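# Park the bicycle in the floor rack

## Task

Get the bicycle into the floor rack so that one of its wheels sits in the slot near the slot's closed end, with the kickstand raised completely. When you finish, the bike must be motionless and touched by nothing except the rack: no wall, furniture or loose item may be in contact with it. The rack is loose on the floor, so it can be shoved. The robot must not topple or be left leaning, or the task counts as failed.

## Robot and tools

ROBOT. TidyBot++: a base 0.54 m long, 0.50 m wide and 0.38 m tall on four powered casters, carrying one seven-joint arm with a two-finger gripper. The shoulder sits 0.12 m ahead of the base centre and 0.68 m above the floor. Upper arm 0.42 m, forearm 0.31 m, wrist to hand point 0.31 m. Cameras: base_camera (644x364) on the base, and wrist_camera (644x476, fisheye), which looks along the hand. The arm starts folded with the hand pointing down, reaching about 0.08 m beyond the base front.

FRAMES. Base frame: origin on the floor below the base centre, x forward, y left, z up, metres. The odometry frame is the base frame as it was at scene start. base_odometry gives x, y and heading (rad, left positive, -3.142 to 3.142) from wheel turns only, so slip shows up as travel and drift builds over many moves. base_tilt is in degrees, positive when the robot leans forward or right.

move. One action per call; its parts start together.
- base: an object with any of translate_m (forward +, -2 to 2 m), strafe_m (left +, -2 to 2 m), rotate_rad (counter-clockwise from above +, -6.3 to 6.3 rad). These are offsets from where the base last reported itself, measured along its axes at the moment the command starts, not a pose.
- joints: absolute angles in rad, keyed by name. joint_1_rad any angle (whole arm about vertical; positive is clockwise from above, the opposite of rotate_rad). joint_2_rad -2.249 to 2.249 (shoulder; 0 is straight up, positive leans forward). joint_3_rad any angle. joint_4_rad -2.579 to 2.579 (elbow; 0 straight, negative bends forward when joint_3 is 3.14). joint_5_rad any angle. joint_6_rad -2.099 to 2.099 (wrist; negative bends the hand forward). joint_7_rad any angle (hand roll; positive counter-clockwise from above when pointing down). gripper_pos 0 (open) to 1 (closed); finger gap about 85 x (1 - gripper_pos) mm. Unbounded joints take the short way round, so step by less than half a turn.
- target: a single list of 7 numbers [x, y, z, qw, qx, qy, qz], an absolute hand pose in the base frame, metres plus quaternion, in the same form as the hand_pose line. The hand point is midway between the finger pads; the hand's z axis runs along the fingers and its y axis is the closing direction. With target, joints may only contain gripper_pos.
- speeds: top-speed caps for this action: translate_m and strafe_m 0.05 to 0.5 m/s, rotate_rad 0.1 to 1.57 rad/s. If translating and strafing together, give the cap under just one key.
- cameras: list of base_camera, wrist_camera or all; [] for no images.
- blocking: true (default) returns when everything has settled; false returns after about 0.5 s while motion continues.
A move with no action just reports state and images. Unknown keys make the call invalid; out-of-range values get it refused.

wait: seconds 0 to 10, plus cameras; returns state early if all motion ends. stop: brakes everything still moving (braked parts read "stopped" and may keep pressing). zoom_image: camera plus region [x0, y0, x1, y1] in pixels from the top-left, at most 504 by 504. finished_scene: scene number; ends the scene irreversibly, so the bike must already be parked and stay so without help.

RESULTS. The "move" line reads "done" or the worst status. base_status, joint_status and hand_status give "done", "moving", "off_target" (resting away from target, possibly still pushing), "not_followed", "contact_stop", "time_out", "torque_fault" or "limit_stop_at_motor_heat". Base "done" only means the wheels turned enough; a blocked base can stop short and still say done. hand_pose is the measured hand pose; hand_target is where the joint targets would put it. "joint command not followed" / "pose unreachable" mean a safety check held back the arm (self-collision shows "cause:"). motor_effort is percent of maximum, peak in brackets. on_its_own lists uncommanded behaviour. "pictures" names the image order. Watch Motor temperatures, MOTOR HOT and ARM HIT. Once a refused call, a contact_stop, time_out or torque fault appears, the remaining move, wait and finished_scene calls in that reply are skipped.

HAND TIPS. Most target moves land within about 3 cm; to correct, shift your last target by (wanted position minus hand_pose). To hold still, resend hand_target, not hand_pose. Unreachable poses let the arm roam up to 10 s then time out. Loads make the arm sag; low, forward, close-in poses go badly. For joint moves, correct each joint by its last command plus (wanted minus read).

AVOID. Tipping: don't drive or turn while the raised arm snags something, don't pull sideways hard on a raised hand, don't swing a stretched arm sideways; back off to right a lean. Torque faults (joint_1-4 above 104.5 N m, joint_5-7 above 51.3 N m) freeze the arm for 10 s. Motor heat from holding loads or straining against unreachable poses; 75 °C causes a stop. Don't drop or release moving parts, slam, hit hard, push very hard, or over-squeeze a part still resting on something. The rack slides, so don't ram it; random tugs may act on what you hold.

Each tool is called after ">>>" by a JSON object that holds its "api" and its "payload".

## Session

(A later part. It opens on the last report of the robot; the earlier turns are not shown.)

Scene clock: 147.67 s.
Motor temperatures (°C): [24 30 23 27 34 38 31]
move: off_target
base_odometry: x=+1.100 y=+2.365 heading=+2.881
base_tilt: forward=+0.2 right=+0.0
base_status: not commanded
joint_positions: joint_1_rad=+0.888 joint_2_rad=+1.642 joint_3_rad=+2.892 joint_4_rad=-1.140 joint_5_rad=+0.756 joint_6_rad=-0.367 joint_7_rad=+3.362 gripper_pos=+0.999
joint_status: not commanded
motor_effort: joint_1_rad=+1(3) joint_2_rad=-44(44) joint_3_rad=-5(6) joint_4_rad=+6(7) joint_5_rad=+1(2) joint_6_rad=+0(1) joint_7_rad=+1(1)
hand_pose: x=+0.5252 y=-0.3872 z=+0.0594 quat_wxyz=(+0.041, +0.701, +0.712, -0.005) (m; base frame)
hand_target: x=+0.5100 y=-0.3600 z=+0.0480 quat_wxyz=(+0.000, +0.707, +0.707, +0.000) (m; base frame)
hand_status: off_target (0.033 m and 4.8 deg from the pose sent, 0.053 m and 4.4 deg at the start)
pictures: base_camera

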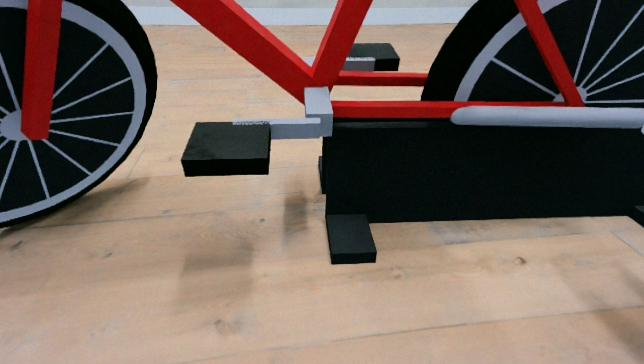

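>>> {"api": "move", "payload": {"target": [0.47, -0.41, 0.06, 0, 0.7071, 0.7071, 0], "cameras": []}}

>>> {"api": "move", "payload": {"base": {"translate_m": -0.25, "strafe_m": -0.12}, "cameras": ["base_camera"]}}

>>> {"api": "move", "payload": {"joints": {"joint_1_rad": 0, "joint_2_rad": -0.187, "joint_3_rad": 3.14, "joint_4_rad": -1.885, "joint_5_rad": 0, "joint_6_rad": -0.8, "joint_7_rad": 1.57}}}

Scene clock: 149.03 s.
Motor temperatures (°C): [24 30 23 27 34 38 31]
move: off_target
base_odometry: x=+1.100 y=+2.365 heading=+2.881
base_tilt: forward=+0.2 right=+0.0
base_status: not commanded
joint_positions: joint_1_rad=+1.015 joint_2_rad=+1.642 joint_3_rad=+2.877 joint_4_rad=-1.138 joint_5_rad=+0.738 joint_6_rad=-0.395 joint_7_rad=+3.501 gripper_pos=+0.999
joint_status: not commanded
motor_effort: joint_1_rad=+1(4) joint_2_rad=-44(44) joint_3_rad=-5(7) joint_4_rad=+7(7) joint_5_rad=+0(2) joint_6_rad=+0(1) joint_7_rad=+0(1)
hand_pose: x=+0.4734 y=-0.4271 z=+0.0603 quat_wxyz=(+0.028, +0.704, +0.710, -0.007) (m; base frame)
hand_target: x=+0.4700 y=-0.4100 z=+0.0600 quat_wxyz=(+0.000, +0.707, +0.707, +0.000) (m; base frame)
hand_status: off_target (0.017 m and 3.4 deg from the pose sent, 0.060 m and 4.8 deg at the start)
pictures: none
No camera images: "cameras" was empty.

Scene clock: 150.83 s.
Motor temperatures (°C): [24 30 23 27 34 38 31]
move: done
base_odometry: x=+1.372 y=+2.416 heading=+2.881
base_tilt: forward=+0.2 right=+0.0
base_status: done
joint_positions: joint_1_rad=+1.021 joint_2_rad=+1.642 joint_3_rad=+2.875 joint_4_rad=-1.137 joint_5_rad=+0.736 joint_6_rad=-0.399 joint_7_rad=+3.503 gripper_pos=+0.999
joint_status: not commanded
motor_effort: joint_1_rad=+1(4) joint_2_rad=-43(45) joint_3_rad=-5(7) joint_4_rad=+6(8) joint_5_rad=+0(2) joint_6_rad=+0(1) joint_7_rad=+1(1)
hand_pose: x=+0.4710 y=-0.4284 z=+0.0605 quat_wxyz=(+0.027, +0.706, +0.707, -0.006) (m; base frame)
hand_target: x=+0.4700 y=-0.4100 z=+0.0600 quat_wxyz=(+0.000, +0.707, +0.707, +0.000) (m; base frame)
hand_status: not commanded
pictures: base_camera

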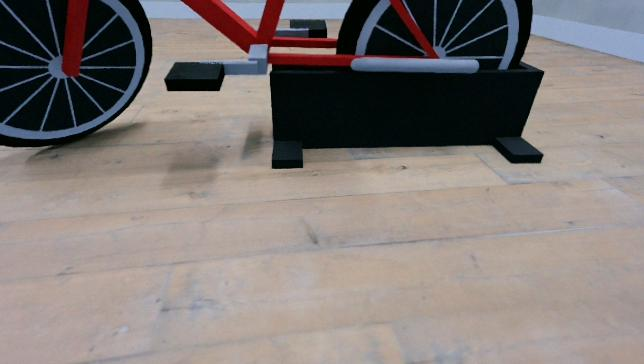

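Scene clock: 154.20 s.
Motor temperatures (°C): [24 30 23 27 34 38 31]
move: done
base_odometry: x=+1.372 y=+2.416 heading=+2.881
base_tilt: forward=+0.2 right=+0.0
base_status: not commanded
joint_positions: joint_1_rad=+0.018 joint_2_rad=-0.176 joint_3_rad=+3.111 joint_4_rad=-1.867 joint_5_rad=+0.050 joint_6_rad=-0.737 joint_7_rad=+1.611 gripper_pos=+0.999
joint_status: all done
motor_effort: joint_1_rad=+1(3) joint_2_rad=-13(48) joint_3_rad=+0(7) joint_4_rad=+20(21) joint_5_rad=+1(3) joint_6_rad=+6(7) joint_7_rad=+1(2)
hand_pose: x=+0.5610 y=-0.0028 z=+0.8234 quat_wxyz=(+0.030, +0.936, +0.037, +0.349) (m; base frame)
hand_target: x=+0.5394 y=+0.0021 z=+0.8063 quat_wxyz=(+0.000, +0.949, +0.000, +0.316) (m; base frame)
hand_status: not commanded
pictures: base_camera, wrist_camera
camera_calibration:
wrist_camera: T_world_to_cam=[[0.0543404, -0.998344, 0.0188934, -0.0387718], [-0.766502, -0.0538327, -0.639981, 1.00649], [0.639939, 0.020295, -0.768158, 0.408154], [0, 0, 0, 1]] pos_world=[0.512391, 0.00719094, 0.958394]

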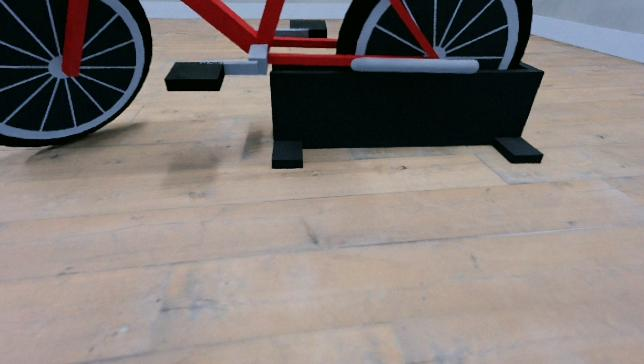

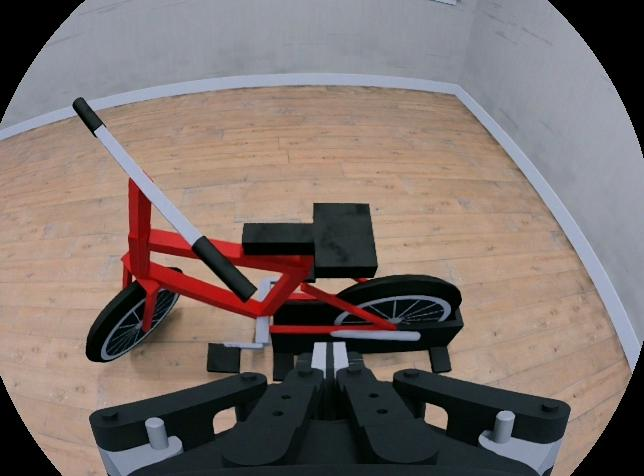

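>>> {"api": "zoom_image", "payload": {"camera": "base_camera", "region": [240, 0, 560, 190]}}

>>> {"api": "zoom_image", "payload": {"camera": "wrist_camera", "region": [240, 240, 490, 400]}}

Scaled by 1.575.

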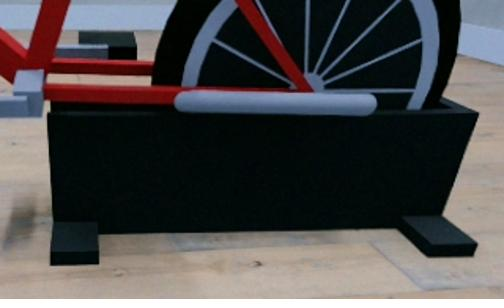

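Scaled by 2.016.

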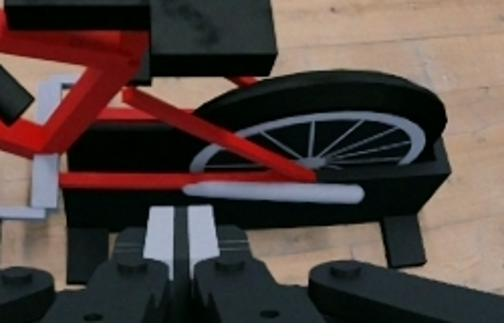

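>>> {"api": "finished_scene", "payload": {"scene": 2}}

The scene is finished: the task was done.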